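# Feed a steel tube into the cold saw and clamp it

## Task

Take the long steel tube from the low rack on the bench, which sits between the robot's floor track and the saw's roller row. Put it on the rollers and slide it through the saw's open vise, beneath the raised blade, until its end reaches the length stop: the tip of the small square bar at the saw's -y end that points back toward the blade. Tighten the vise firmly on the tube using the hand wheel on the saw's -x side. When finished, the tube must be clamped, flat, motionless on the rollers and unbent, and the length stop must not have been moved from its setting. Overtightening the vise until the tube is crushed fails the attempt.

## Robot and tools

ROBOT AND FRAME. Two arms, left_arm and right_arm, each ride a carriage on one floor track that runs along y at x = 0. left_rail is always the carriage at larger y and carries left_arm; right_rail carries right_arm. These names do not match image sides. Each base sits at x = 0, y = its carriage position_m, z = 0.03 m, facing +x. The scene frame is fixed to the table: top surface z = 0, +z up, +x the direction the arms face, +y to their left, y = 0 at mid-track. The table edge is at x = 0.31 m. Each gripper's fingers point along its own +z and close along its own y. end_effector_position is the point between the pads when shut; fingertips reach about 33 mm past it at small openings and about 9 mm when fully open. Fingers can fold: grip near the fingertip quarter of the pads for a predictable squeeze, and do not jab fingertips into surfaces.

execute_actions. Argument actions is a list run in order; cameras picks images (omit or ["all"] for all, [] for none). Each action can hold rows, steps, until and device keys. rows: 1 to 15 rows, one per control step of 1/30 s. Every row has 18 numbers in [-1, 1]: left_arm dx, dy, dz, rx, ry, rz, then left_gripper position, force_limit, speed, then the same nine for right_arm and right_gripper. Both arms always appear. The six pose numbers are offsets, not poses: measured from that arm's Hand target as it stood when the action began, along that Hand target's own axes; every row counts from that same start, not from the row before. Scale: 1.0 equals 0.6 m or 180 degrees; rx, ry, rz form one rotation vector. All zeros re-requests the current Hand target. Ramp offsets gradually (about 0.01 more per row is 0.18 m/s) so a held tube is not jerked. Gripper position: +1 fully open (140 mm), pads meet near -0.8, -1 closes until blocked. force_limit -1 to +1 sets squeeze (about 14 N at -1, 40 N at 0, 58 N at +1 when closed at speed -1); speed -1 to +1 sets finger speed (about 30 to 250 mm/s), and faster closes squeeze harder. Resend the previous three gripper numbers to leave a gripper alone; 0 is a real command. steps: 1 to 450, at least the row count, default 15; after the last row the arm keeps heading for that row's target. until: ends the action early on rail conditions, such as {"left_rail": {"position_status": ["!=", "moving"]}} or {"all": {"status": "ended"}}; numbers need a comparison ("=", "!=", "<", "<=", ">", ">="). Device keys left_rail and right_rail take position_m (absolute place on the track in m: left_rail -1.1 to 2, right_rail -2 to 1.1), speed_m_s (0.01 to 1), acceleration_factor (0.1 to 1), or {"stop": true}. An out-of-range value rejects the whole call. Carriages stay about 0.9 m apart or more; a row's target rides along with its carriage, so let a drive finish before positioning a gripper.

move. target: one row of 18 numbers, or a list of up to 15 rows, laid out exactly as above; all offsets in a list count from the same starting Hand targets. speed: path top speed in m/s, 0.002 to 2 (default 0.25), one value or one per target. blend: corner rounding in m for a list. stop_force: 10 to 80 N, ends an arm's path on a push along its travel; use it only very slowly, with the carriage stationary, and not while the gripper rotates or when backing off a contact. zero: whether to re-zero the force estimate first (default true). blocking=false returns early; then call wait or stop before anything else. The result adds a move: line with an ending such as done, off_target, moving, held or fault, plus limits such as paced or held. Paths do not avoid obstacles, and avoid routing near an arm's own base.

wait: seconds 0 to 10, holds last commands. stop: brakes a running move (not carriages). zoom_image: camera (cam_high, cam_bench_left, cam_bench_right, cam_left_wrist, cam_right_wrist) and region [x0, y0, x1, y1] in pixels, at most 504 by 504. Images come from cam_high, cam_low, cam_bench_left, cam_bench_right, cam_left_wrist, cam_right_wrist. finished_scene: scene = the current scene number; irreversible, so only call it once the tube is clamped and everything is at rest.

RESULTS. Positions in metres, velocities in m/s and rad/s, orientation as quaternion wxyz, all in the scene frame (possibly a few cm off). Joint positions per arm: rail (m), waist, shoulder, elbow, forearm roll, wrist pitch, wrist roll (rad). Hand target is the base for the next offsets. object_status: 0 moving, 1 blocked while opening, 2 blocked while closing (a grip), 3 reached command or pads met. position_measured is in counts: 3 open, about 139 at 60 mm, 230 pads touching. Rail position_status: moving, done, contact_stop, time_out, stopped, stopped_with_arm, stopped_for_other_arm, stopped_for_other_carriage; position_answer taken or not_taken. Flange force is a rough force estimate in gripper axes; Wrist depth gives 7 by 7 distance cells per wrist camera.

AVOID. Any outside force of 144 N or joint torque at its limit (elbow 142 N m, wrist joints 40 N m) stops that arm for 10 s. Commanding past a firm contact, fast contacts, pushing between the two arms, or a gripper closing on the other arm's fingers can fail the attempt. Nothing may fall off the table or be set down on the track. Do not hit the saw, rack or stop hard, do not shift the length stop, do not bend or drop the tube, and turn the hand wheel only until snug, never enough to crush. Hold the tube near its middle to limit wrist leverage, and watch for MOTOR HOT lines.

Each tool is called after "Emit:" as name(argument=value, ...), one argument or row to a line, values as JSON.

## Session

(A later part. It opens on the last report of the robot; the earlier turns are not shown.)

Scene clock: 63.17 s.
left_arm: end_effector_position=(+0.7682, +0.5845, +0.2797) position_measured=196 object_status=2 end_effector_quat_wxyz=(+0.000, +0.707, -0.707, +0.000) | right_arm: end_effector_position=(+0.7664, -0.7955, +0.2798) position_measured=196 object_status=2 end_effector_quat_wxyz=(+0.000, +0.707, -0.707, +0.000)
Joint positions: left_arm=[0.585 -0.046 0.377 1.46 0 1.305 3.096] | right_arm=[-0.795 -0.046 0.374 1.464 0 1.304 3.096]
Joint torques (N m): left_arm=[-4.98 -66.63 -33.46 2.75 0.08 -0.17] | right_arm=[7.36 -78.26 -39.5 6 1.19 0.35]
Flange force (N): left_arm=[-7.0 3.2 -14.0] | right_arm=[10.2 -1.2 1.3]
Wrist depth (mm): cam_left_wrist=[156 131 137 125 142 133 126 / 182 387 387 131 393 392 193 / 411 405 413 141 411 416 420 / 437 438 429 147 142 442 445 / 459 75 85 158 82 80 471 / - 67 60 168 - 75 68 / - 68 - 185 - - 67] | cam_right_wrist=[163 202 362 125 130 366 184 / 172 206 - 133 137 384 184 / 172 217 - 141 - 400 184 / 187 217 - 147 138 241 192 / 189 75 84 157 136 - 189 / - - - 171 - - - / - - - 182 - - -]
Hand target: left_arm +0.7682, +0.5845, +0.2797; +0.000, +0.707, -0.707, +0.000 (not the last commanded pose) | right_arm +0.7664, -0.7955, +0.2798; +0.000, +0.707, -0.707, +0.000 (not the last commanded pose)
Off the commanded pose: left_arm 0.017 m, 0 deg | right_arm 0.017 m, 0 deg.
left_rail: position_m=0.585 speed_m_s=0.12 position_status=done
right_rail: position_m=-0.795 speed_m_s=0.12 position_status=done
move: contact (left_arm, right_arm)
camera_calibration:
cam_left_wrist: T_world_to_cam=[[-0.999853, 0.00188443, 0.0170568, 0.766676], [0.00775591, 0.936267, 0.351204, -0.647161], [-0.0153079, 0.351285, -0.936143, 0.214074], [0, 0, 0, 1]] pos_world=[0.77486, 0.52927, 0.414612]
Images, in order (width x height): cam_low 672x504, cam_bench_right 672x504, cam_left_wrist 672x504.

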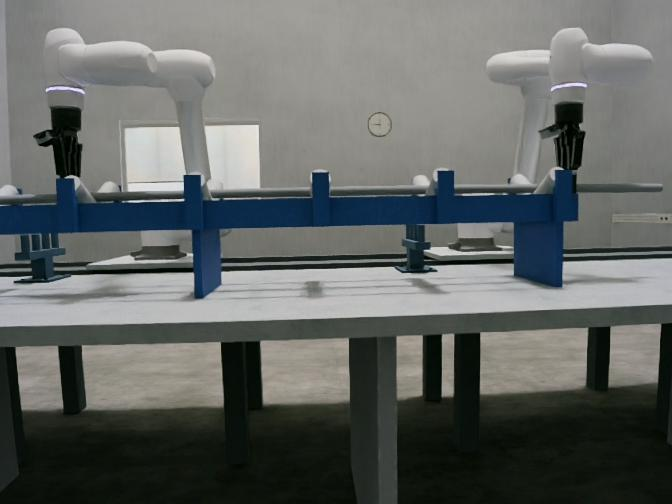

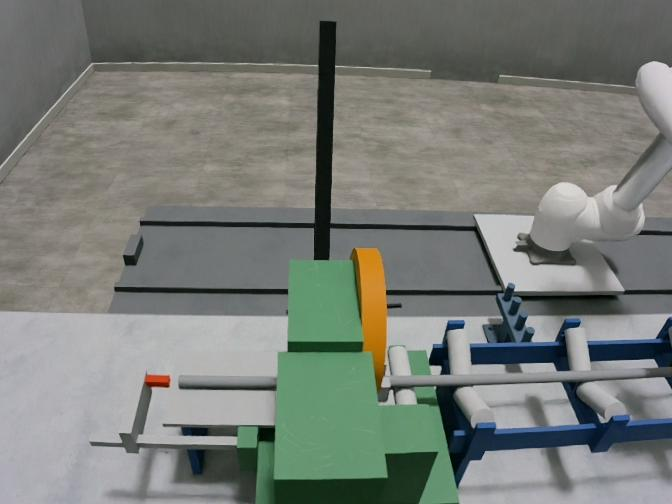

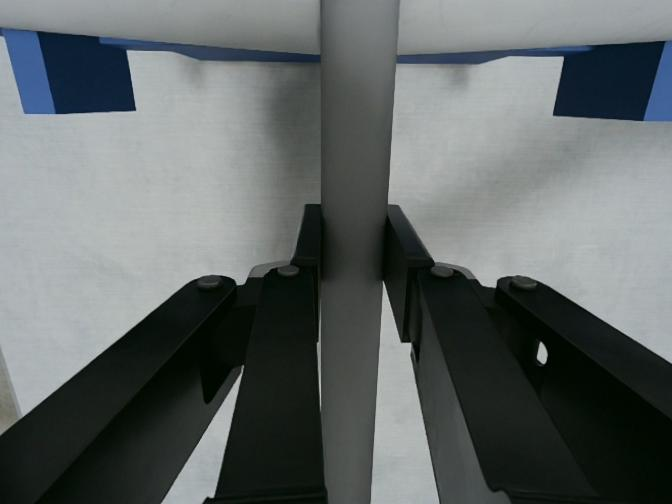

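Emit:
execute_actions(
  actions=[
    {"rows":[[0,0,0,0,0,0,0.3,1,-0.8,0,0,0,0,0,0,-1,1,-1]],"steps":60},
  ],
  cameras=[],
)

Emit:
move(
  target=[0,0,-0.2,0,0,0,0.3,1,-0.8,0.022,0,0,0,0,0,-1,1,-1],
  speed=0.04,
  cameras=[],
)

Emit:
zoom_image(
  camera="cam_bench_right",
  region=[130, 350, 230, 410],
)

Emit:
move(
  target=[0,0,0,0,0,0,0.3,1,-0.8,0.018,0,0,0,0,0,-1,1,-1],
  speed=0.004,
  stop_force=10,
  cameras=["cam_bench_right"],
)

Emit:
zoom_image(
  camera="cam_bench_right",
  region=[130, 350, 230, 410],
)

Scene clock: 66.57 s.
left_arm: end_effector_position=(+0.7682, +0.5845, +0.2797) position_measured=91 object_status=3 end_effector_quat_wxyz=(+0.000, +0.707, -0.707, +0.000) | right_arm: end_effector_position=(+0.7664, -0.7955, +0.2798) position_measured=196 object_status=2 end_effector_quat_wxyz=(+0.000, +0.707, -0.707, +0.000)
Joint positions: left_arm=[0.585 -0.046 0.377 1.46 0 1.305 3.096] | right_arm=[-0.795 -0.046 0.374 1.464 0 1.304 3.096]
Joint torques (N m): left_arm=[-0.42 -78.9 -42.53 4.7 -0.23 -0.21] | right_arm=[3.55 -79.14 -40.71 4.25 1.22 0.33]
Flange force (N): left_arm=[-0.9 4.2 1.9] | right_arm=[5.1 0.0 3.2]
Wrist depth (mm): cam_left_wrist=[156 130 140 125 141 132 124 / 183 384 387 131 388 386 193 / 410 409 413 141 415 416 417 / 438 430 427 148 438 140 445 / - 84 464 160 470 111 87 / - 60 503 173 510 - - / - - 543 191 554 - -] | cam_right_wrist=[163 197 - 125 - - 185 / 172 218 - 132 385 - 185 / 172 232 - 141 - - 184 / 184 216 - 147 137 243 193 / 190 75 84 153 - - 189 / - - - 174 - - - / - - - 183 - - -]
Hand target: left_arm +0.7682, +0.5845, +0.2797; +0.000, +0.707, -0.707, +0.000 | right_arm +0.7664, -0.7955, +0.2798; +0.000, +0.707, -0.707, +0.000
Off the commanded pose: left_arm 0.000 m, 0 deg | right_arm 0.000 m, 0 deg.
left_rail: position_m=0.585 speed_m_s=0.12 position_status=done
right_rail: position_m=-0.795 speed_m_s=0.12 position_status=done
No camera images: "cameras" was empty.

Scene clock: 69.83 s.
left_arm: end_effector_position=(+0.7682, +0.5845, +0.3997) position_measured=91 object_status=3 end_effector_quat_wxyz=(+0.000, +0.707, -0.707, +0.000) | right_arm: end_effector_position=(+0.7664, -0.8087, +0.2798) position_measured=196 object_status=2 end_effector_quat_wxyz=(+0.000, +0.707, -0.707, +0.000)
Joint positions: left_arm=[0.585 -0.046 0.344 1.287 0 1.51 3.096] | right_arm=[-0.795 -0.063 0.374 1.464 0 1.304 3.079]
Joint torques (N m): left_arm=[-0.26 -76.86 -44.17 4.87 -0.24 -0.19] | right_arm=[2.8 -79.61 -40.12 3.97 1.38 0.3]
Flange force (N): left_arm=[-1.0 5.5 2.8] | right_arm=[4.1 -1.9 2.9]
Wrist depth (mm): cam_left_wrist=[219 209 228 239 232 210 227 / 499 495 495 254 510 509 514 / 535 530 535 527 539 539 545 / 1339 548 551 562 555 139 578 / - 84 125 599 615 110 87 / - 60 663 661 659 - - / - - 720 704 720 - -] | cam_right_wrist=[163 361 - 125 - - 184 / 172 216 - 132 137 380 184 / 172 218 - 142 - - 184 / 185 218 - 147 137 243 194 / - 75 85 157 136 - 192 / - - - 170 - - - / - - - 182 - - -]
Hand target: left_arm +0.7682, +0.5845, +0.3997; +0.000, +0.707, -0.707, +0.000 | right_arm +0.7664, -0.8087, +0.2798; +0.000, +0.707, -0.707, +0.000
Off the commanded pose: left_arm 0.000 m, 0 deg | right_arm 0.000 m, 0 deg.
left_rail: position_m=0.585 speed_m_s=0.12 position_status=done
right_rail: position_m=-0.795 speed_m_s=0.12 position_status=done
move: done
No camera images: "cameras" was empty.

Scaled by 5.040 from the camera's 672x504 image, which has a finer 960x720 frame.
This view is cut from an older image: the scene may have changed since it was taken.

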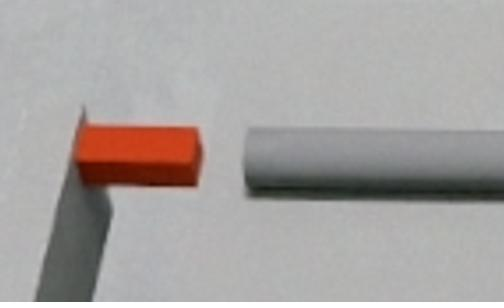

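Scene clock: 72.80 s.
left_arm: end_effector_position=(+0.7682, +0.5845, +0.3997) position_measured=91 object_status=3 end_effector_quat_wxyz=(+0.000, +0.707, -0.707, +0.000) | right_arm: end_effector_position=(+0.7664, -0.8182, +0.2798) position_measured=196 object_status=2 end_effector_quat_wxyz=(+0.000, +0.707, -0.707, +0.000)
Joint positions: left_arm=[0.585 -0.046 0.344 1.287 0 1.51 3.096] | right_arm=[-0.795 -0.075 0.374 1.463 0 1.304 3.066]
Joint torques (N m): left_arm=[-0.23 -77.08 -44.19 4.83 -0.24 -0.2] | right_arm=[-6.19 -78.76 -40.37 0.14 1.07 0.36]
Flange force (N): left_arm=[-0.5 4.8 3.0] | right_arm=[-7.5 -1.1 2.5]
Wrist depth (mm): cam_left_wrist=[219 209 228 239 233 210 227 / 500 498 494 256 503 506 506 / 535 531 531 528 540 543 537 / 1331 561 556 559 571 140 581 / - 84 602 599 610 111 87 / - 60 659 657 652 - - / - - 706 713 722 - -] | cam_right_wrist=[163 203 373 125 371 369 185 / 172 204 - 132 - 380 184 / 172 216 - 141 422 400 184 / 182 216 - 148 148 241 193 / - 75 84 156 137 - 189 / - - - 169 - - - / - - - 182 - - -]
Hand target: left_arm +0.7682, +0.5845, +0.3997; +0.000, +0.707, -0.707, +0.000 | right_arm +0.7664, -0.8182, +0.2798; +0.000, +0.707, -0.707, +0.000 (not the last commanded pose)
Off the commanded pose: left_arm 0.000 m, 0 deg | right_arm 0.001 m, 0 deg.
left_rail: position_m=0.585 speed_m_s=0.12 position_status=done
right_rail: position_m=-0.795 speed_m_s=0.12 position_status=done
move: contact (right_arm)
Images, in order (width x height): cam_bench_right 672x504.

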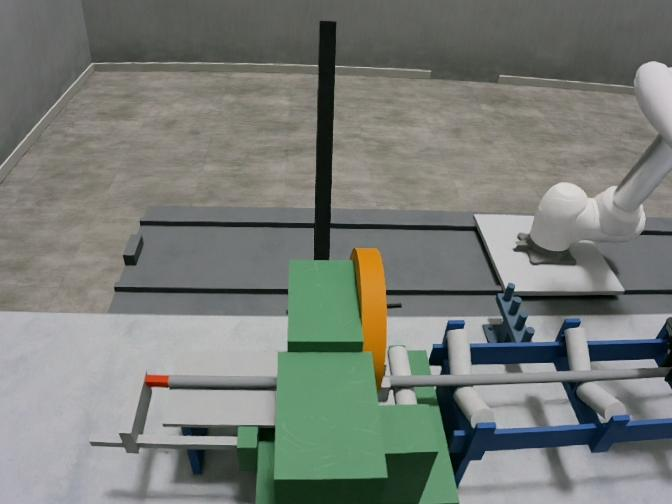

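Scaled by 5.040 from the camera's 672x504 image, which has a finer 960x720 frame.

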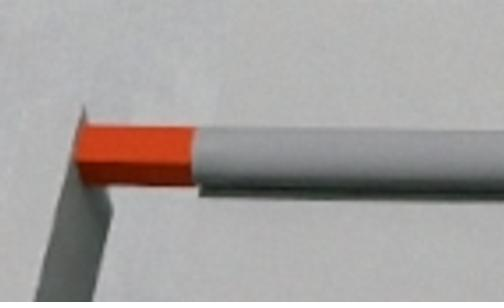

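Emit:
execute_actions(
  actions=[
    {"rows":[[0,0,0,0,0,0,0.3,1,-0.8,0,0,0,0,0,0,0.2,1,-0.8]],"steps":60},
  ],
  cameras=[],
)

Emit:
move(
  target=[
    [0,0,0,0,0,0,0.3,1,-0.8,0,0,-0.4,0,0,0,0.2,1,-0.8],
    [0,0,0,0,0,0,0.3,1,-0.8,0,0.7,-0.4,0,0,0,0.2,1,-0.8],
  ],
  blend=[0.05,0],
  cameras=[],
)

Emit:
execute_actions(
  actions=[
    {"right_rail":{"position_m":-1.2,"speed_m_s":0.4,"acceleration_factor":1},"steps":150,"until":{"all":{"status":"ended"}}},
  ],
  cameras=["cam_bench_right"],
)

Emit:
move(
  target=[0,0,0,0,0,0,0.3,1,-0.8,0.3,0,0,0.5,0,0,0.2,1,-0.8],
  speed=0.4,
  cameras=["cam_bench_right","cam_right_wrist"],
)

Scene clock: 76.93 s.
left_arm: end_effector_position=(+0.7682, +0.5845, +0.3997) position_measured=91 object_status=3 end_effector_quat_wxyz=(+0.000, +0.707, -0.707, +0.000) | right_arm: end_effector_position=(+0.7664, -0.8182, +0.2798) position_measured=104 object_status=3 end_effector_quat_wxyz=(+0.000, +0.707, -0.707, +0.000)
Joint positions: left_arm=[0.585 -0.046 0.344 1.287 0 1.51 3.096] | right_arm=[-0.795 -0.075 0.374 1.463 0 1.304 3.066]
Joint torques (N m): left_arm=[-0.22 -77.04 -44.17 4.84 -0.2 -0.2] | right_arm=[3.26 -81.12 -43.78 4.33 0.21 0.31]
Flange force (N): left_arm=[-0.3 5.1 2.7] | right_arm=[4.6 3.4 6.0]
Wrist depth (mm): cam_left_wrist=[220 209 227 239 234 210 229 / 501 494 499 493 503 500 509 / 536 536 530 525 539 536 544 / 1339 554 547 555 564 139 572 / - 85 605 605 619 111 87 / - 60 657 637 674 - - / - - 710 704 708 - -] | cam_right_wrist=[164 204 371 125 - 389 184 / 173 217 381 132 388 380 184 / 172 217 - 141 403 - 184 / 181 203 158 150 157 131 187 / - 84 207 165 243 120 88 / - - 181 177 187 176 - / - - 475 185 476 - -]
Hand target: left_arm +0.7682, +0.5845, +0.3997; +0.000, +0.707, -0.707, +0.000 | right_arm +0.7664, -0.8182, +0.2798; +0.000, +0.707, -0.707, +0.000
Off the commanded pose: left_arm 0.000 m, 0 deg | right_arm 0.000 m, 0 deg.
left_rail: position_m=0.585 speed_m_s=0.12 position_status=done
right_rail: position_m=-0.795 speed_m_s=0.12 position_status=done
No camera images: "cameras" was empty.

Scene clock: 79.97 s.
left_arm: end_effector_position=(+0.7682, +0.5845, +0.3997) position_measured=91 object_status=3 end_effector_quat_wxyz=(+0.000, +0.707, -0.707, +0.000) | right_arm: end_effector_position=(+0.3464, -0.8183, +0.5197) position_measured=104 object_status=3 end_effector_quat_wxyz=(+0.000, +0.707, -0.707, +0.000)
Joint positions: left_arm=[0.585 -0.046 0.344 1.287 0 1.51 3.096] | right_arm=[-0.795 -0.167 -0.341 1.758 0 1.724 2.975]
Joint torques (N m): left_arm=[-0.24 -76.9 -44.13 4.89 -0.23 -0.2] | right_arm=[3.62 -8.51 -44.97 4.41 0.26 0.33]
Flange force (N): left_arm=[-0.4 4.3 3.2] | right_arm=[11.3 2.8 7.5]
Wrist depth (mm): cam_left_wrist=[219 209 228 239 233 210 228 / 500 502 504 495 510 495 506 / 535 530 535 527 530 532 540 / 1339 554 555 552 566 140 575 / - 85 599 605 617 110 87 / - 60 654 646 665 - - / - - 704 708 701 - -] | cam_right_wrist=[389 - 582 - 557 546 542 / 403 - - 603 570 565 468 / 447 - - - 606 597 410 / 391 - 158 671 605 136 423 / - 84 - 767 - - 88 / - - - - - - - / - - - - - - -]
Hand target: left_arm +0.7682, +0.5845, +0.3997; +0.000, +0.707, -0.707, +0.000 | right_arm +0.3463, -0.8182, +0.5197; +0.000, +0.707, -0.707, +0.000
Off the commanded pose: left_arm 0.000 m, 0 deg | right_arm 0.000 m, 0 deg.
left_rail: position_m=0.585 speed_m_s=0.12 position_status=done
right_rail: position_m=-0.795 speed_m_s=0.12 position_status=done
move: done
No camera images: "cameras" was empty.

Scene clock: 82.00 s.
left_arm: end_effector_position=(+0.7682, +0.5845, +0.3997) position_measured=91 object_status=3 end_effector_quat_wxyz=(+0.000, +0.707, -0.707, +0.000) | right_arm: end_effector_position=(+0.3463, -1.2232, +0.5197) position_measured=104 object_status=3 end_effector_quat_wxyz=(+0.000, +0.707, -0.707, +0.000)
Joint positions: left_arm=[0.585 -0.046 0.344 1.287 0 1.51 3.096] | right_arm=[-1.2 -0.167 -0.341 1.758 0 1.724 2.975]
Joint torques (N m): left_arm=[-0.4 -77.14 -44.12 4.87 -0.21 -0.21] | right_arm=[3.58 -8.83 -44.87 4.39 0.25 0.3]
Flange force (N): left_arm=[-1.2 5.2 2.8] | right_arm=[11.0 2.1 7.0]
Wrist depth (mm): cam_left_wrist=[218 209 228 239 234 210 229 / 502 495 500 487 506 498 510 / 534 526 535 534 536 540 547 / 1323 547 555 571 562 129 572 / - 84 599 599 610 110 87 / - 60 659 648 663 - - / - - 731 699 720 - -] | cam_right_wrist=[392 572 - 591 567 546 541 / 402 598 572 621 592 563 465 / 430 643 - - 592 595 410 / 444 - 135 - 654 137 422 / - 84 - - 735 - - / - - - - 762 - - / - - - 804 867 - -]
Hand target: left_arm +0.7682, +0.5845, +0.3997; +0.000, +0.707, -0.707, +0.000 | right_arm +0.3463, -1.2232, +0.5197; +0.000, +0.707, -0.707, +0.000
Tool commands: left_gripper/position=+0.3 left_gripper/force_limit=+1.0 left_gripper/speed=-0.8 right_gripper/position=+0.2 right_gripper/force_limit=+1.0 right_gripper/speed=-0.8
Off the commanded pose: left_arm 0.000 m, 0 deg | right_arm 0.000 m, 0 deg.
left_rail: position_m=0.585 speed_m_s=0.12 position_status=done
right_rail: position_m=-1.200 speed_m_s=0.40 position_status=done
Images, in order (width x height): cam_bench_right 672x504.

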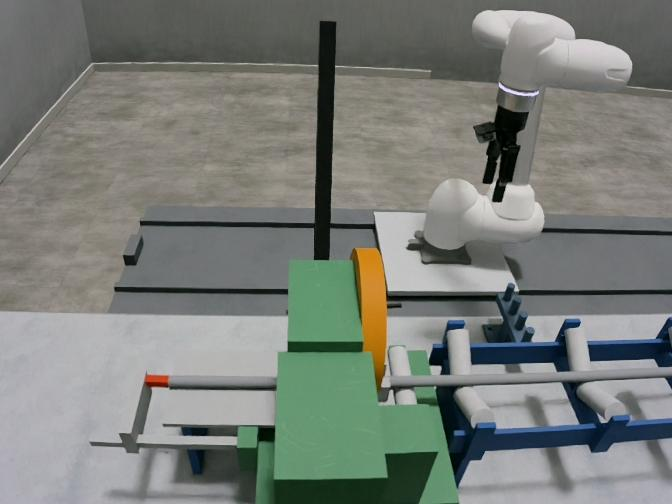

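Scene clock: 84.40 s.
left_arm: end_effector_position=(+0.7682, +0.5845, +0.3997) position_measured=91 object_status=3 end_effector_quat_wxyz=(+0.000, +0.707, -0.707, +0.000) | right_arm: end_effector_position=(+0.3464, -1.4032, +0.5197) position_measured=104 object_status=3 end_effector_quat_wxyz=(+0.500, -0.500, +0.500, -0.500)
Joint positions: left_arm=[0.585 -0.046 0.344 1.287 0 1.51 3.096] | right_arm=[-1.2 -1.673 -0.551 2.471 1.536 1.667 1.22]
Joint torques (N m): left_arm=[-0.34 -77.16 -44.09 4.87 -0.22 -0.15] | right_arm=[4.24 11.63 -43.92 2.88 1.25 0.33]
Flange force (N): left_arm=[-0.6 4.7 2.5] | right_arm=[0.0 0.0 0.0]
Wrist depth (mm): cam_left_wrist=[220 208 228 240 233 210 228 / 476 500 500 492 504 499 513 / 532 522 531 526 535 536 544 / 1331 551 551 561 566 140 572 / - 85 605 604 615 110 87 / - 60 652 648 663 - - / - - 710 717 713 - -] | cam_right_wrist=[3216 - - 3216 - 484 426 / - - - - - 523 426 / - - - - - 589 417 / - - 158 3308 - 131 442 / - 84 - - - - 89 / - - 3129 3508 - - - / - - 4369 - - - -]
Hand target: left_arm +0.7682, +0.5845, +0.3997; +0.000, +0.707, -0.707, +0.000 | right_arm +0.3464, -1.4032, +0.5197; +0.500, -0.500, +0.500, -0.500
Off the commanded pose: left_arm 0.000 m, 0 deg | right_arm 0.000 m, 0 deg.
left_rail: position_m=0.585 speed_m_s=0.12 position_status=done
right_rail: position_m=-1.200 speed_m_s=0.40 position_status=done
move: done
camera_calibration:
cam_right_wrist: T_world_to_cam=[[-0.011217, 0.000168794, -0.999937, 0.534003], [-0.355467, 0.934679, 0.0041453, 1.43817], [0.934621, 0.355492, -0.0104243, 0.324536], [0, 0, 0, 1]] pos_world=[0.213894, -1.45969, 0.53139]
Images, in order (width x height): cam_bench_right 672x504, cam_right_wrist 672x504.

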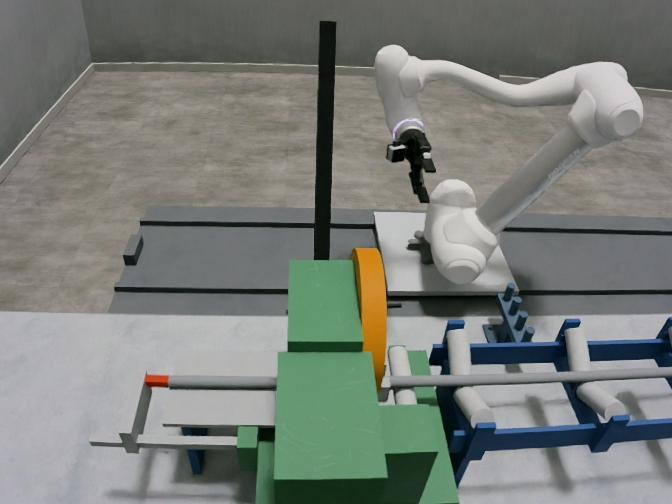

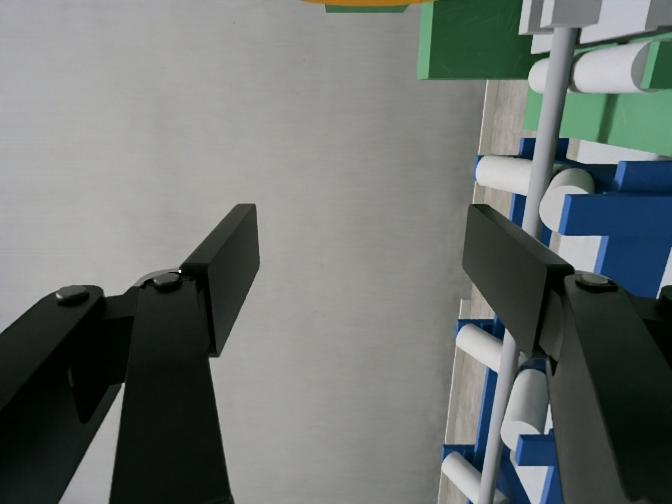

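Emit:
move(
  target=[0,0,0,0,0,0,0.3,1,-0.8,0.36,0.3,-0.03,0,0,0,0.2,1,-0.8],
  speed=0.3,
  cameras=["cam_bench_right","cam_right_wrist"],
)

Scene clock: 86.43 s.
left_arm: end_effector_position=(+0.7682, +0.5845, +0.3997) position_measured=91 object_status=3 end_effector_quat_wxyz=(+0.000, +0.707, -0.707, +0.000) | right_arm: end_effector_position=(+0.3284, -1.6192, +0.3396) position_measured=104 object_status=3 end_effector_quat_wxyz=(+0.500, -0.500, +0.500, -0.500) end_effector_velocity=(+0.000, +0.000, +0.000) end_effector_angular_velocity=(-0.001, +0.000, +0.000)
Joint positions: left_arm=[0.585 -0.046 0.344 1.287 0 1.51 3.096] | right_arm=[-1.2 -1.663 0.152 2.372 1.496 1.624 0.616]
Joint velocities: left_arm=[within noise] | right_arm=[0.001 0 0 -0.001 0 0 0]
Joint torques (N m): left_arm=[-0.3 -76.93 -44.11 4.84 -0.21 -0.2] | right_arm=[3.53 -45.52 -30.09 2.09 2.35 0.29]
Flange force (N): left_arm=[-0.7 5.5 2.9] | right_arm=[-2.0 7.2 -8.9]
Wrist depth (mm): cam_left_wrist=[220 210 227 239 233 211 228 / 501 498 496 252 501 499 506 / 541 539 535 527 544 540 539 / 1307 561 554 564 566 140 581 / - 85 605 599 610 111 87 / - 60 661 652 659 - - / - - 697 713 724 - -] | cam_right_wrist=[- - 471 - 485 272 - / 433 482 - 629 484 - - / - - - 517 437 290 - / - - 136 3924 481 131 430 / - 84 - - 565 - 90 / - - - - 503 - - / - - - 3992 582 - -]
Hand target: left_arm +0.7682, +0.5845, +0.3997; +0.000, +0.707, -0.707, +0.000 | right_arm +0.3284, -1.6193, +0.3396; +0.500, -0.500, +0.500, -0.500
Off the commanded pose: left_arm 0.000 m, 0 deg | right_arm 0.000 m, 0 deg.
left_rail: position_m=0.585 speed_m_s=0.12 position_status=done
right_rail: position_m=-1.200 speed_m_s=0.40 position_status=done
move: done
camera_calibration:
cam_right_wrist: T_world_to_cam=[[-0.0113106, 0.000133756, -0.999936, 0.353709], [-0.355467, 0.93468, 0.00414585, 1.63444], [0.93462, 0.355491, -0.0105243, 0.416209], [0, 0, 0, 1]] pos_world=[0.195995, -1.67569, 0.35129]
Images, in order (width x height): cam_bench_right 672x504, cam_right_wrist 672x504.

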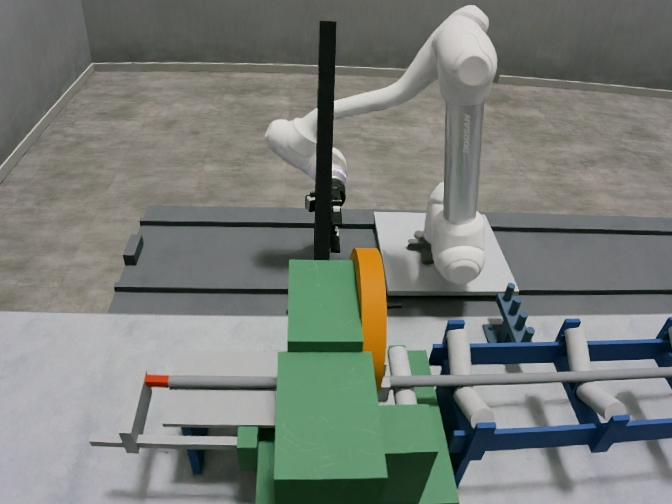

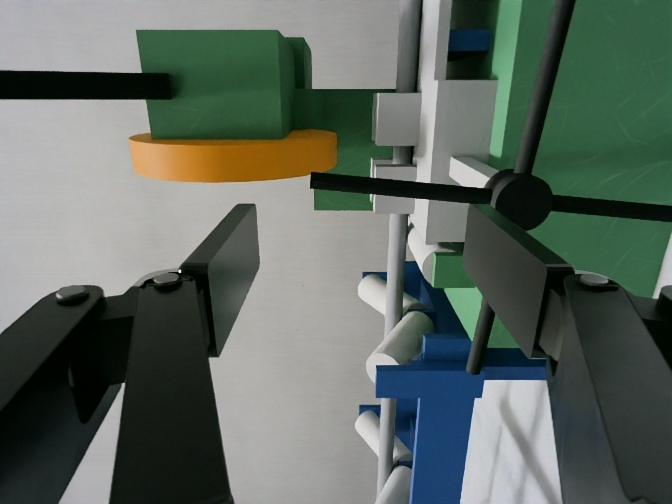

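Emit:
move(
  target=[
    [0,0,0,0,0,0,0.3,1,-0.8,-0.0125,0.1,0,0,0,-0.859,0.2,1,-0.8],
    [0,0,0,0,0,0,0.3,1,-0.8,-0.025,0.206,0,0,0,0.282,0.2,1,-0.8],
  ],
  speed=0.7,
  cameras=["cam_bench_right","cam_right_wrist"],
)

Scene clock: 94.20 s.
left_arm: end_effector_position=(+0.7682, +0.5845, +0.3997) position_measured=91 object_status=3 end_effector_quat_wxyz=(+0.000, +0.707, -0.707, +0.000) | right_arm: end_effector_position=(+0.3284, -1.6042, +0.2160) position_measured=104 object_status=3 end_effector_quat_wxyz=(+0.666, -0.237, +0.666, -0.237)
Joint positions: left_arm=[0.585 -0.046 0.344 1.287 0 1.51 3.096] | right_arm=[-1.2 -1.666 0.406 2.449 1.479 1.598 -5.112]
Joint torques (N m): left_arm=[-0.21 -77.05 -44.13 4.84 -0.21 -0.17] | right_arm=[3.61 -59.55 -17.63 1.25 2.86 0.27]
Flange force (N): left_arm=[-0.6 4.8 3.2] | right_arm=[5.5 7.7 -9.6]
Wrist depth (mm): cam_left_wrist=[219 210 227 239 232 211 228 / 496 490 503 489 510 502 508 / 537 536 532 532 537 540 536 / 1331 552 558 562 568 140 572 / - 85 609 599 612 111 87 / - 60 650 635 659 - - / - - 713 722 710 - -] | cam_right_wrist=[- - 447 - - 359 - / 3734 3508 439 433 387 - - / - 3308 - 289 444 - 455 / 3734 3618 135 - 310 136 449 / - 84 - - - - 89 / - - 3508 - 3859 - - / - - - - - - -]
Hand target: left_arm +0.7682, +0.5845, +0.3997; +0.000, +0.707, -0.707, +0.000 | right_arm +0.3284, -1.6042, +0.2160; +0.666, -0.237, +0.666, -0.237
Off the commanded pose: left_arm 0.000 m, 0 deg | right_arm 0.000 m, 0 deg.
left_rail: position_m=0.585 speed_m_s=0.12 position_status=done
right_rail: position_m=-1.200 speed_m_s=0.40 position_status=done
move: done
camera_calibration:
cam_right_wrist: T_world_to_cam=[[-0.0113067, 0.774599, -0.632352, 1.39309], [-0.355611, 0.587935, 0.726549, 0.908702], [0.934565, 0.233087, 0.268809, 0.152906], [0, 0, 0, 1]] pos_world=[0.195995, -1.64899, 0.179607]
Images, in order (width x height): cam_bench_right 672x504, cam_right_wrist 672x504.

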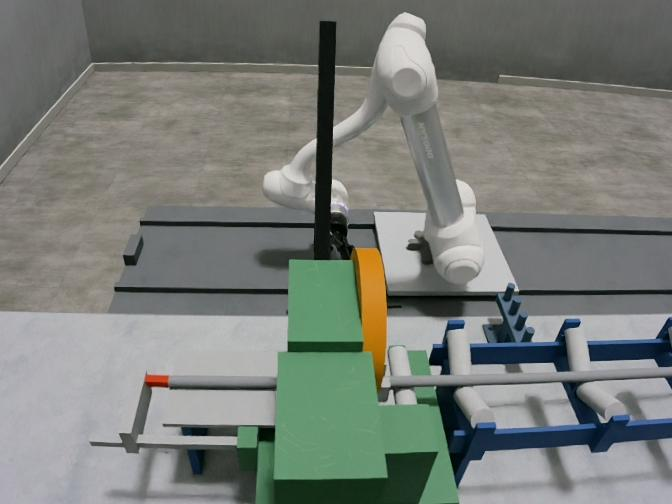

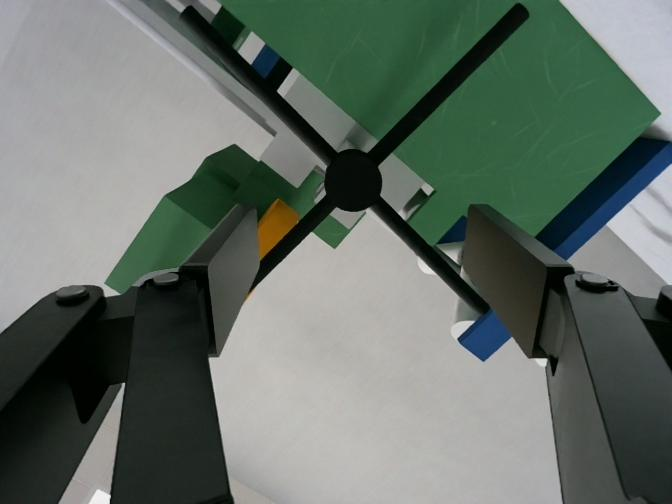

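Emit:
move(
  target=[0,0,0,0,0,0,0.3,1,-0.8,-0.003,0.004,0.244,0,0,0,0.2,1,-0.8],
  speed=0.08,
  cameras=["cam_right_wrist"],
)

Emit:
execute_actions(
  actions=[
    {"rows":[[0,0,0,0,0,0,0.3,1,-0.8,0,0,0,0,0,0,-1,-1,-1]],"steps":90},
  ],
  cameras=["cam_right_wrist"],
)

Scene clock: 97.83 s.
left_arm: end_effector_position=(+0.7682, +0.5845, +0.3997) position_measured=91 object_status=3 end_effector_quat_wxyz=(+0.000, +0.707, -0.707, +0.000) | right_arm: end_effector_position=(+0.4748, -1.6012, +0.2159) position_measured=104 object_status=3 end_effector_quat_wxyz=(+0.666, -0.237, +0.666, -0.237)
Joint positions: left_arm=[0.585 -0.046 0.344 1.287 0 1.51 3.096] | right_arm=[-1.2 -1.311 0.422 2.41 1.819 1.493 -5.097]
Joint torques (N m): left_arm=[-0.28 -77.21 -44.05 4.82 -0.21 -0.19] | right_arm=[3.48 -62.42 -19.54 0.87 2.82 0.39]
Flange force (N): left_arm=[-0.7 4.5 2.7] | right_arm=[6.0 4.6 -9.2]
Wrist depth (mm): cam_left_wrist=[220 209 227 241 234 210 229 / 487 500 501 493 513 498 517 / 541 525 528 519 544 543 541 / 1347 552 163 562 562 139 578 / - 84 609 602 617 110 87 / - 60 661 638 652 - - / - - 710 717 710 - -] | cam_right_wrist=[2692 136 309 - - 237 240 / - 3087 279 292 252 252 260 / - - 153 252 151 272 273 / - - 136 151 157 136 277 / - 84 172 167 170 121 89 / - - - - 3734 - - / - - 2858 - - - -]
Hand target: left_arm +0.7682, +0.5845, +0.3997; +0.000, +0.707, -0.707, +0.000 | right_arm +0.4748, -1.6012, +0.2159; +0.666, -0.237, +0.666, -0.237
Off the commanded pose: left_arm 0.000 m, 0 deg | right_arm 0.000 m, 0 deg.
left_rail: position_m=0.585 speed_m_s=0.12 position_status=done
right_rail: position_m=-1.200 speed_m_s=0.40 position_status=done
move: done
camera_calibration:
cam_right_wrist: T_world_to_cam=[[-0.0112475, 0.774613, -0.632336, 1.39236], [-0.35568, 0.587919, 0.726528, 0.959073], [0.93454, 0.233081, 0.268901, 0.0153955], [0, 0, 0, 1]] pos_world=[0.342395, -1.64599, 0.179507]
Images, in order (width x height): cam_right_wrist 672x504.

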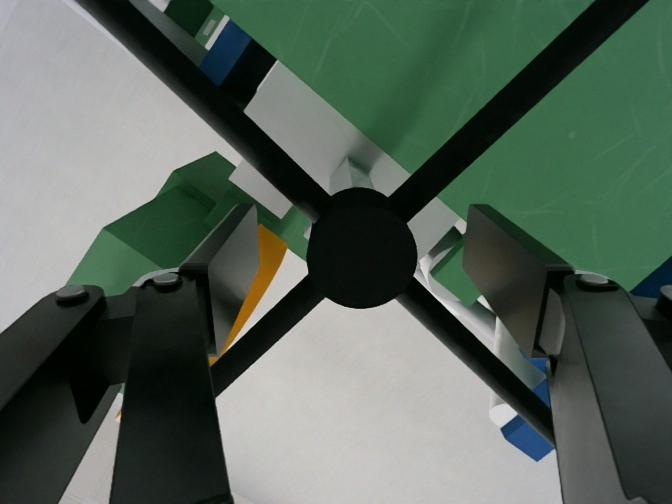

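Scene clock: 101.03 s.
left_arm: end_effector_position=(+0.7682, +0.5845, +0.3997) position_measured=91 object_status=3 end_effector_quat_wxyz=(+0.000, +0.707, -0.707, +0.000) | right_arm: end_effector_position=(+0.4748, -1.6012, +0.2159) position_measured=160 object_status=2 end_effector_quat_wxyz=(+0.666, -0.237, +0.666, -0.237)
Joint positions: left_arm=[0.585 -0.046 0.344 1.287 0 1.51 3.096] | right_arm=[-1.2 -1.311 0.422 2.41 1.819 1.493 -5.097]
Joint torques (N m): left_arm=[-0.29 -77.18 -44.17 4.84 -0.25 -0.19] | right_arm=[6.33 -49.69 -10.66 -2.86 -4.44 0.77]
Flange force (N): left_arm=[-0.4 4.8 2.8] | right_arm=[-9.6 -14.7 -11.1]
Wrist depth (mm): cam_left_wrist=[220 209 228 240 234 211 228 / 503 496 501 492 495 499 515 / 537 527 530 523 534 535 537 / 1307 552 551 555 566 140 571 / - 84 597 605 614 111 87 / - 60 657 644 667 - - / - - 706 722 708 - -] | cam_right_wrist=[- 137 325 240 244 239 246 / 2858 - 145 288 251 246 255 / 3216 591 - 247 152 275 266 / - - - 149 147 283 287 / - 80 - 167 128 - 92 / - - - - - - - / - - - - - - -]
Hand target: left_arm +0.7682, +0.5845, +0.3997; +0.000, +0.707, -0.707, +0.000 | right_arm +0.4748, -1.6012, +0.2159; +0.666, -0.237, +0.666, -0.237
Off the commanded pose: left_arm 0.000 m, 0 deg | right_arm 0.000 m, 0 deg.
left_rail: position_m=0.585 speed_m_s=0.12 position_status=done
right_rail: position_m=-1.200 speed_m_s=0.40 position_status=done
camera_calibration:
cam_right_wrist: T_world_to_cam=[[-0.0113201, 0.774594, -0.632357, 1.39236], [-0.355735, 0.587906, 0.726512, 0.959072], [0.934518, 0.233175, 0.268895, 0.0155599], [0, 0, 0, 1]] pos_world=[0.342396, -1.64599, 0.179507]
Images, in order (width x height): cam_right_wrist 672x504.

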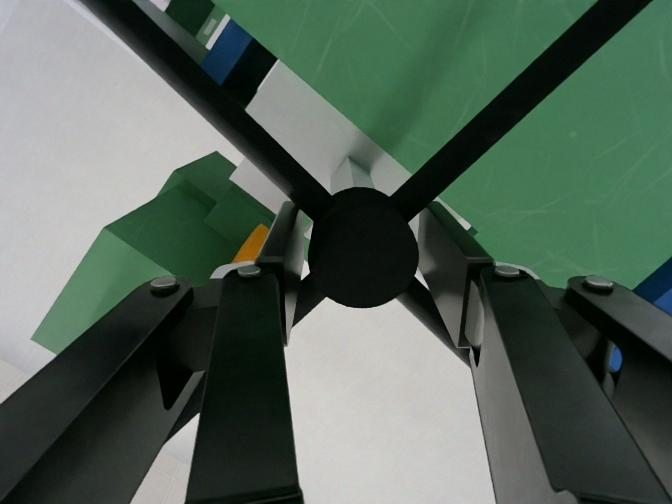

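Emit:
move(
  target=[0,0,0,0,0,0,0.3,1,-0.8,0,0,0,0,0,0.5,-1,-1,-1],
  speed=0.3,
  cameras=["cam_right_wrist"],
)

Emit:
move(
  target=[0,0,0,0,0,0,0.3,1,-0.8,0,0,0,0,0,0.5,-1,-1,-1],
  speed=0.3,
  cameras=["cam_right_wrist"],
)

Scene clock: 104.60 s.
left_arm: end_effector_position=(+0.7682, +0.5845, +0.3997) position_measured=91 object_status=3 end_effector_quat_wxyz=(+0.000, +0.707, -0.707, +0.000) | right_arm: end_effector_position=(+0.4749, -1.6011, +0.2158) position_measured=160 object_status=2 end_effector_quat_wxyz=(+0.639, +0.303, +0.639, +0.303)
Joint positions: left_arm=[0.585 -0.046 0.344 1.287 0 1.51 3.096] | right_arm=[-1.2 -1.311 0.422 2.41 1.819 1.493 -3.526]
Joint torques (N m): left_arm=[-0.26 -77.22 -44.13 4.85 -0.23 -0.17] | right_arm=[-7.59 -57.7 -31.29 8.71 -1.57 0.95]
Flange force (N): left_arm=[-0.8 4.5 3.3] | right_arm=[20.6 15.7 -12.7]
Wrist depth (mm): cam_left_wrist=[220 210 228 239 233 210 227 / 498 499 504 493 502 504 511 / 536 531 531 530 534 541 543 / 1339 551 556 561 562 139 584 / - 84 604 607 609 111 87 / - 60 654 652 663 - - / - - 706 708 736 - -] | cam_right_wrist=[246 137 240 242 262 137 - / - 256 250 283 282 - - / - 271 267 264 151 - - / - 292 - 149 147 - - / - 80 - 3308 128 - 90 / - - - 3734 - - - / - - - - - - -]
Hand target: left_arm +0.7682, +0.5845, +0.3997; +0.000, +0.707, -0.707, +0.000 | right_arm +0.4748, -1.6012, +0.2159; +0.639, +0.303, +0.639, +0.303
Off the commanded pose: left_arm 0.000 m, 0 deg | right_arm 0.000 m, 0 deg.
left_rail: position_m=0.585 speed_m_s=0.12 position_status=done
right_rail: position_m=-1.200 speed_m_s=0.40 position_status=done
move: done
camera_calibration:
cam_right_wrist: T_world_to_cam=[[-0.0117281, 0.632237, 0.774686, 0.860799], [-0.355485, -0.726764, 0.587745, -1.11597], [0.934608, -0.268496, 0.233274, -0.780016], [0, 0, 0, 1]] pos_world=[0.342395, -1.56471, 0.171014]
Images, in order (width x height): cam_right_wrist 672x504.

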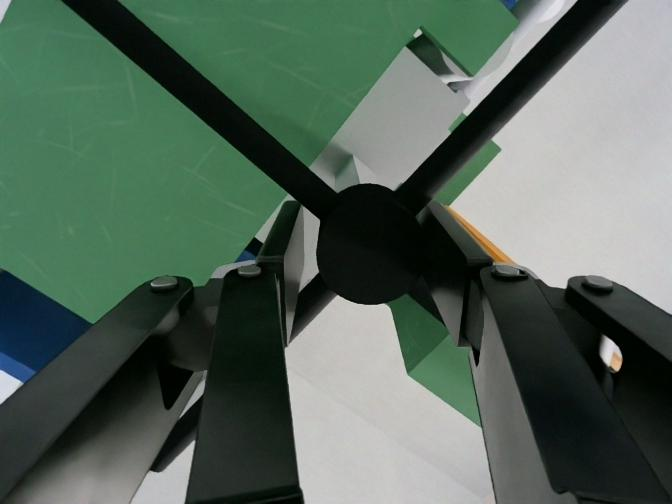

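Scene clock: 107.63 s.
left_arm: end_effector_position=(+0.7682, +0.5845, +0.3997) position_measured=91 object_status=3 end_effector_quat_wxyz=(+0.000, +0.707, -0.707, +0.000) | right_arm: end_effector_position=(+0.4748, -1.6011, +0.2158) position_measured=160 object_status=2 end_effector_quat_wxyz=(+0.237, +0.666, +0.237, +0.666)
Joint positions: left_arm=[0.585 -0.046 0.344 1.287 0 1.51 3.096] | right_arm=[-1.2 -1.311 0.422 2.41 1.819 1.493 -1.955]
Joint torques (N m): left_arm=[-0.55 -77.06 -44.17 4.89 -0.22 -0.24] | right_arm=[-0.77 -49.91 -18.36 1.74 -5.25 0.79]
Flange force (N): left_arm=[-1.1 5.1 3.0] | right_arm=[18.0 2.3 -10.0]
Wrist depth (mm): cam_left_wrist=[220 208 227 239 233 211 228 / 499 493 502 494 506 507 503 / 540 530 531 526 541 539 543 / 1372 545 548 558 568 140 577 / - 84 588 597 617 111 87 / - 60 669 656 657 - - / - - 710 708 731 - -] | cam_right_wrist=[- 134 273 346 488 138 - / - 259 146 293 365 143 - / 270 272 270 153 152 2931 - / 292 - 281 152 146 348 2661 / - 79 - 309 - - 90 / - - - - - - - / - - - - - - -]
Hand target: left_arm +0.7682, +0.5845, +0.3997; +0.000, +0.707, -0.707, +0.000 | right_arm +0.4748, -1.6012, +0.2159; +0.237, +0.666, +0.237, +0.666
Off the commanded pose: left_arm 0.000 m, 0 deg | right_arm 0.000 m, 0 deg.
left_rail: position_m=0.585 speed_m_s=0.12 position_status=done
right_rail: position_m=-1.200 speed_m_s=0.40 position_status=done
move: done
camera_calibration:
cam_right_wrist: T_world_to_cam=[[-0.0114834, -0.774695, 0.63223, -1.36118], [-0.355287, -0.587854, -0.726773, -0.60995], [0.934687, -0.232969, -0.268488, -0.614893], [0, 0, 0, 1]] pos_world=[0.342394, -1.55631, 0.252194]
Images, in order (width x height): cam_right_wrist 672x504.

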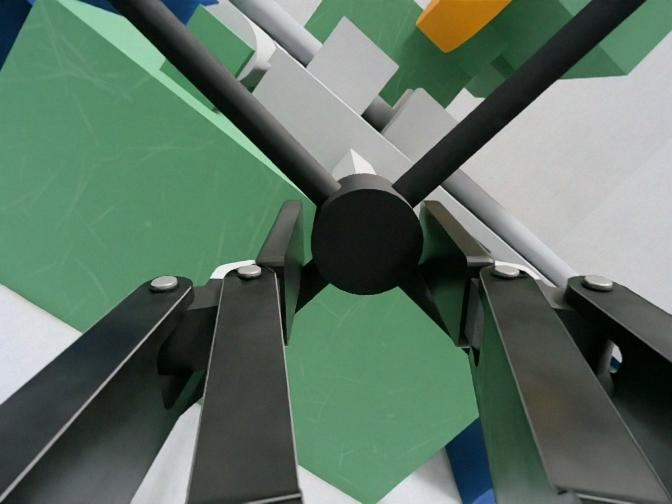

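Emit:
zoom_image(
  camera="cam_right_wrist",
  region=[200, 0, 480, 200],
)

Emit:
move(
  target=[
    [0,0,0,0,0,0,0.3,1,-0.8,0,0,0,0,0,0.5,-1,-1,-1],
    [0,0,0,0,0,0,0.3,1,-0.8,0,0,0,0,0,1,-1,-1,-1],
    [0,0,0,0,0,0,0.3,1,-0.8,0,0,0,0,0,-0.5,-1,-1,-1],
    [0,0,0,0,0,0,0.3,1,-0.8,0,0,0,0,0,0,-1,-1,-1],
  ],
  speed=0.4,
  cameras=["cam_right_wrist"],
)

Emit:
zoom_image(
  camera="cam_right_wrist",
  region=[200, 0, 480, 200],
)

Scaled by 1.800 from the camera's 672x504 image, which has a finer 960x720 frame.

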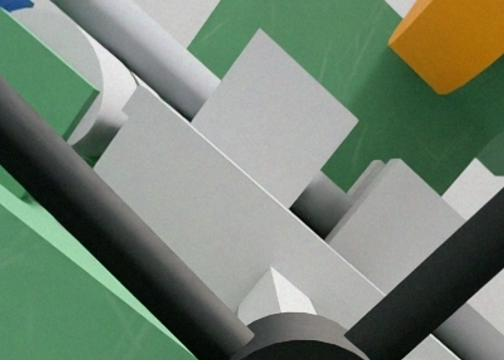

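Scene clock: 127.20 s.
left_arm: end_effector_position=(+0.7682, +0.5845, +0.3997) position_measured=91 object_status=3 end_effector_quat_wxyz=(+0.000, +0.707, -0.707, +0.000) | right_arm: end_effector_position=(+0.4750, -1.6004, +0.2170) position_measured=160 object_status=2 end_effector_quat_wxyz=(+0.313, +0.633, +0.312, +0.636)
Joint positions: left_arm=[0.585 -0.046 0.344 1.287 0 1.51 3.096] | right_arm=[-1.2 -1.31 0.423 2.411 1.82 1.498 4.096]
Joint torques (N m): left_arm=[-0.28 -77.29 -44.1 4.87 -0.23 -0.17] | right_arm=[-20.92 -27.87 -28.63 12.94 -20.32 4.98]
Flange force (N): left_arm=[-0.4 4.2 3.0] | right_arm=[71.2 5.5 -12.2]
Flange force when the fault began (N): right_arm=[120.2 19.3 -12.9]
Wrist depth (mm): cam_left_wrist=[219 209 228 239 233 210 228 / 501 502 499 487 501 506 509 / 541 528 535 521 534 540 541 / 1331 550 558 562 562 139 572 / - 84 602 607 610 110 87 / - 60 644 648 671 - - / - - 704 720 717 - -] | cam_right_wrist=[135 235 - 348 511 140 337 / 259 257 279 288 144 436 - / 266 269 - 255 151 - - / 287 - - 149 147 - - / - - - 301 - - 91 / - - - - - - - / - - - - - - -]
Hand target: left_arm +0.7682, +0.5845, +0.3997; +0.000, +0.707, -0.707, +0.000 | right_arm +0.4750, -1.6004, +0.2170; +0.313, +0.633, +0.312, +0.636 (not the last commanded pose)
Tool commands: left_gripper/position=+0.3 left_gripper/force_limit=+1.0 left_gripper/speed=-0.8 right_gripper/position=-1.0 right_gripper/force_limit=-1.0 right_gripper/speed=-1.0
Off the commanded pose: left_arm 0.000 m, 0 deg | right_arm 0.001 m, 13 deg.
TORQUE FAULT: the external load on joint 6 (wrist pitch) of the right arm reached its load limit, and that arm stopped for 10 seconds. A torque fault puts only its own arm into a fault stop. That arm's remaining commands of this call were not run. That arm's target is now where it stood when the stop ended, not its last command. That arm keeps its grip as last carried out and accepts commands again: back off and push less far. That arm stops again whenever a joint's load reaches its limit.
left_rail: position_m=0.585 speed_m_s=0.12 position_status=done
right_rail: position_m=-1.200 speed_m_s=0.40 position_status=done
move: fault (right_arm); path passed 3 of 4 targets
camera_calibration:
cam_right_wrist: T_world_to_cam=[[-0.0146594, -0.610143, 0.792156, -1.13118], [-0.35166, -0.738481, -0.575309, -0.884274], [0.936013, -0.287003, -0.203737, -0.715621], [0, 0, 0, 1]] pos_world=[0.342285, -1.54859, 0.24154]
Images, in order (width x height): cam_right_wrist 672x504.

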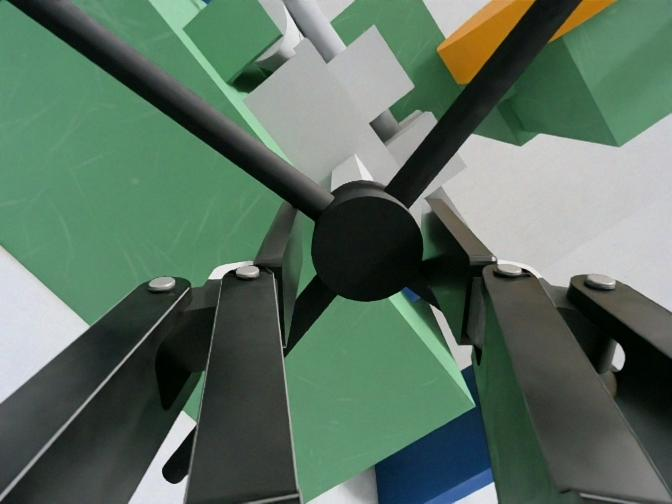

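Scaled by 1.800 from the camera's 672x504 image, which has a finer 960x720 frame.

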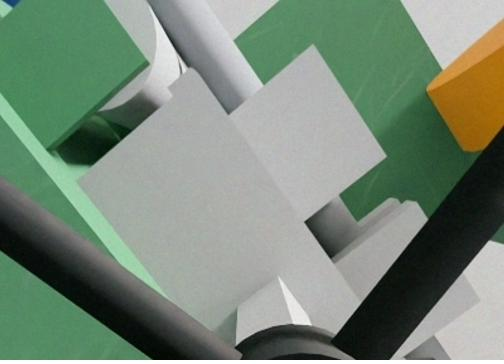

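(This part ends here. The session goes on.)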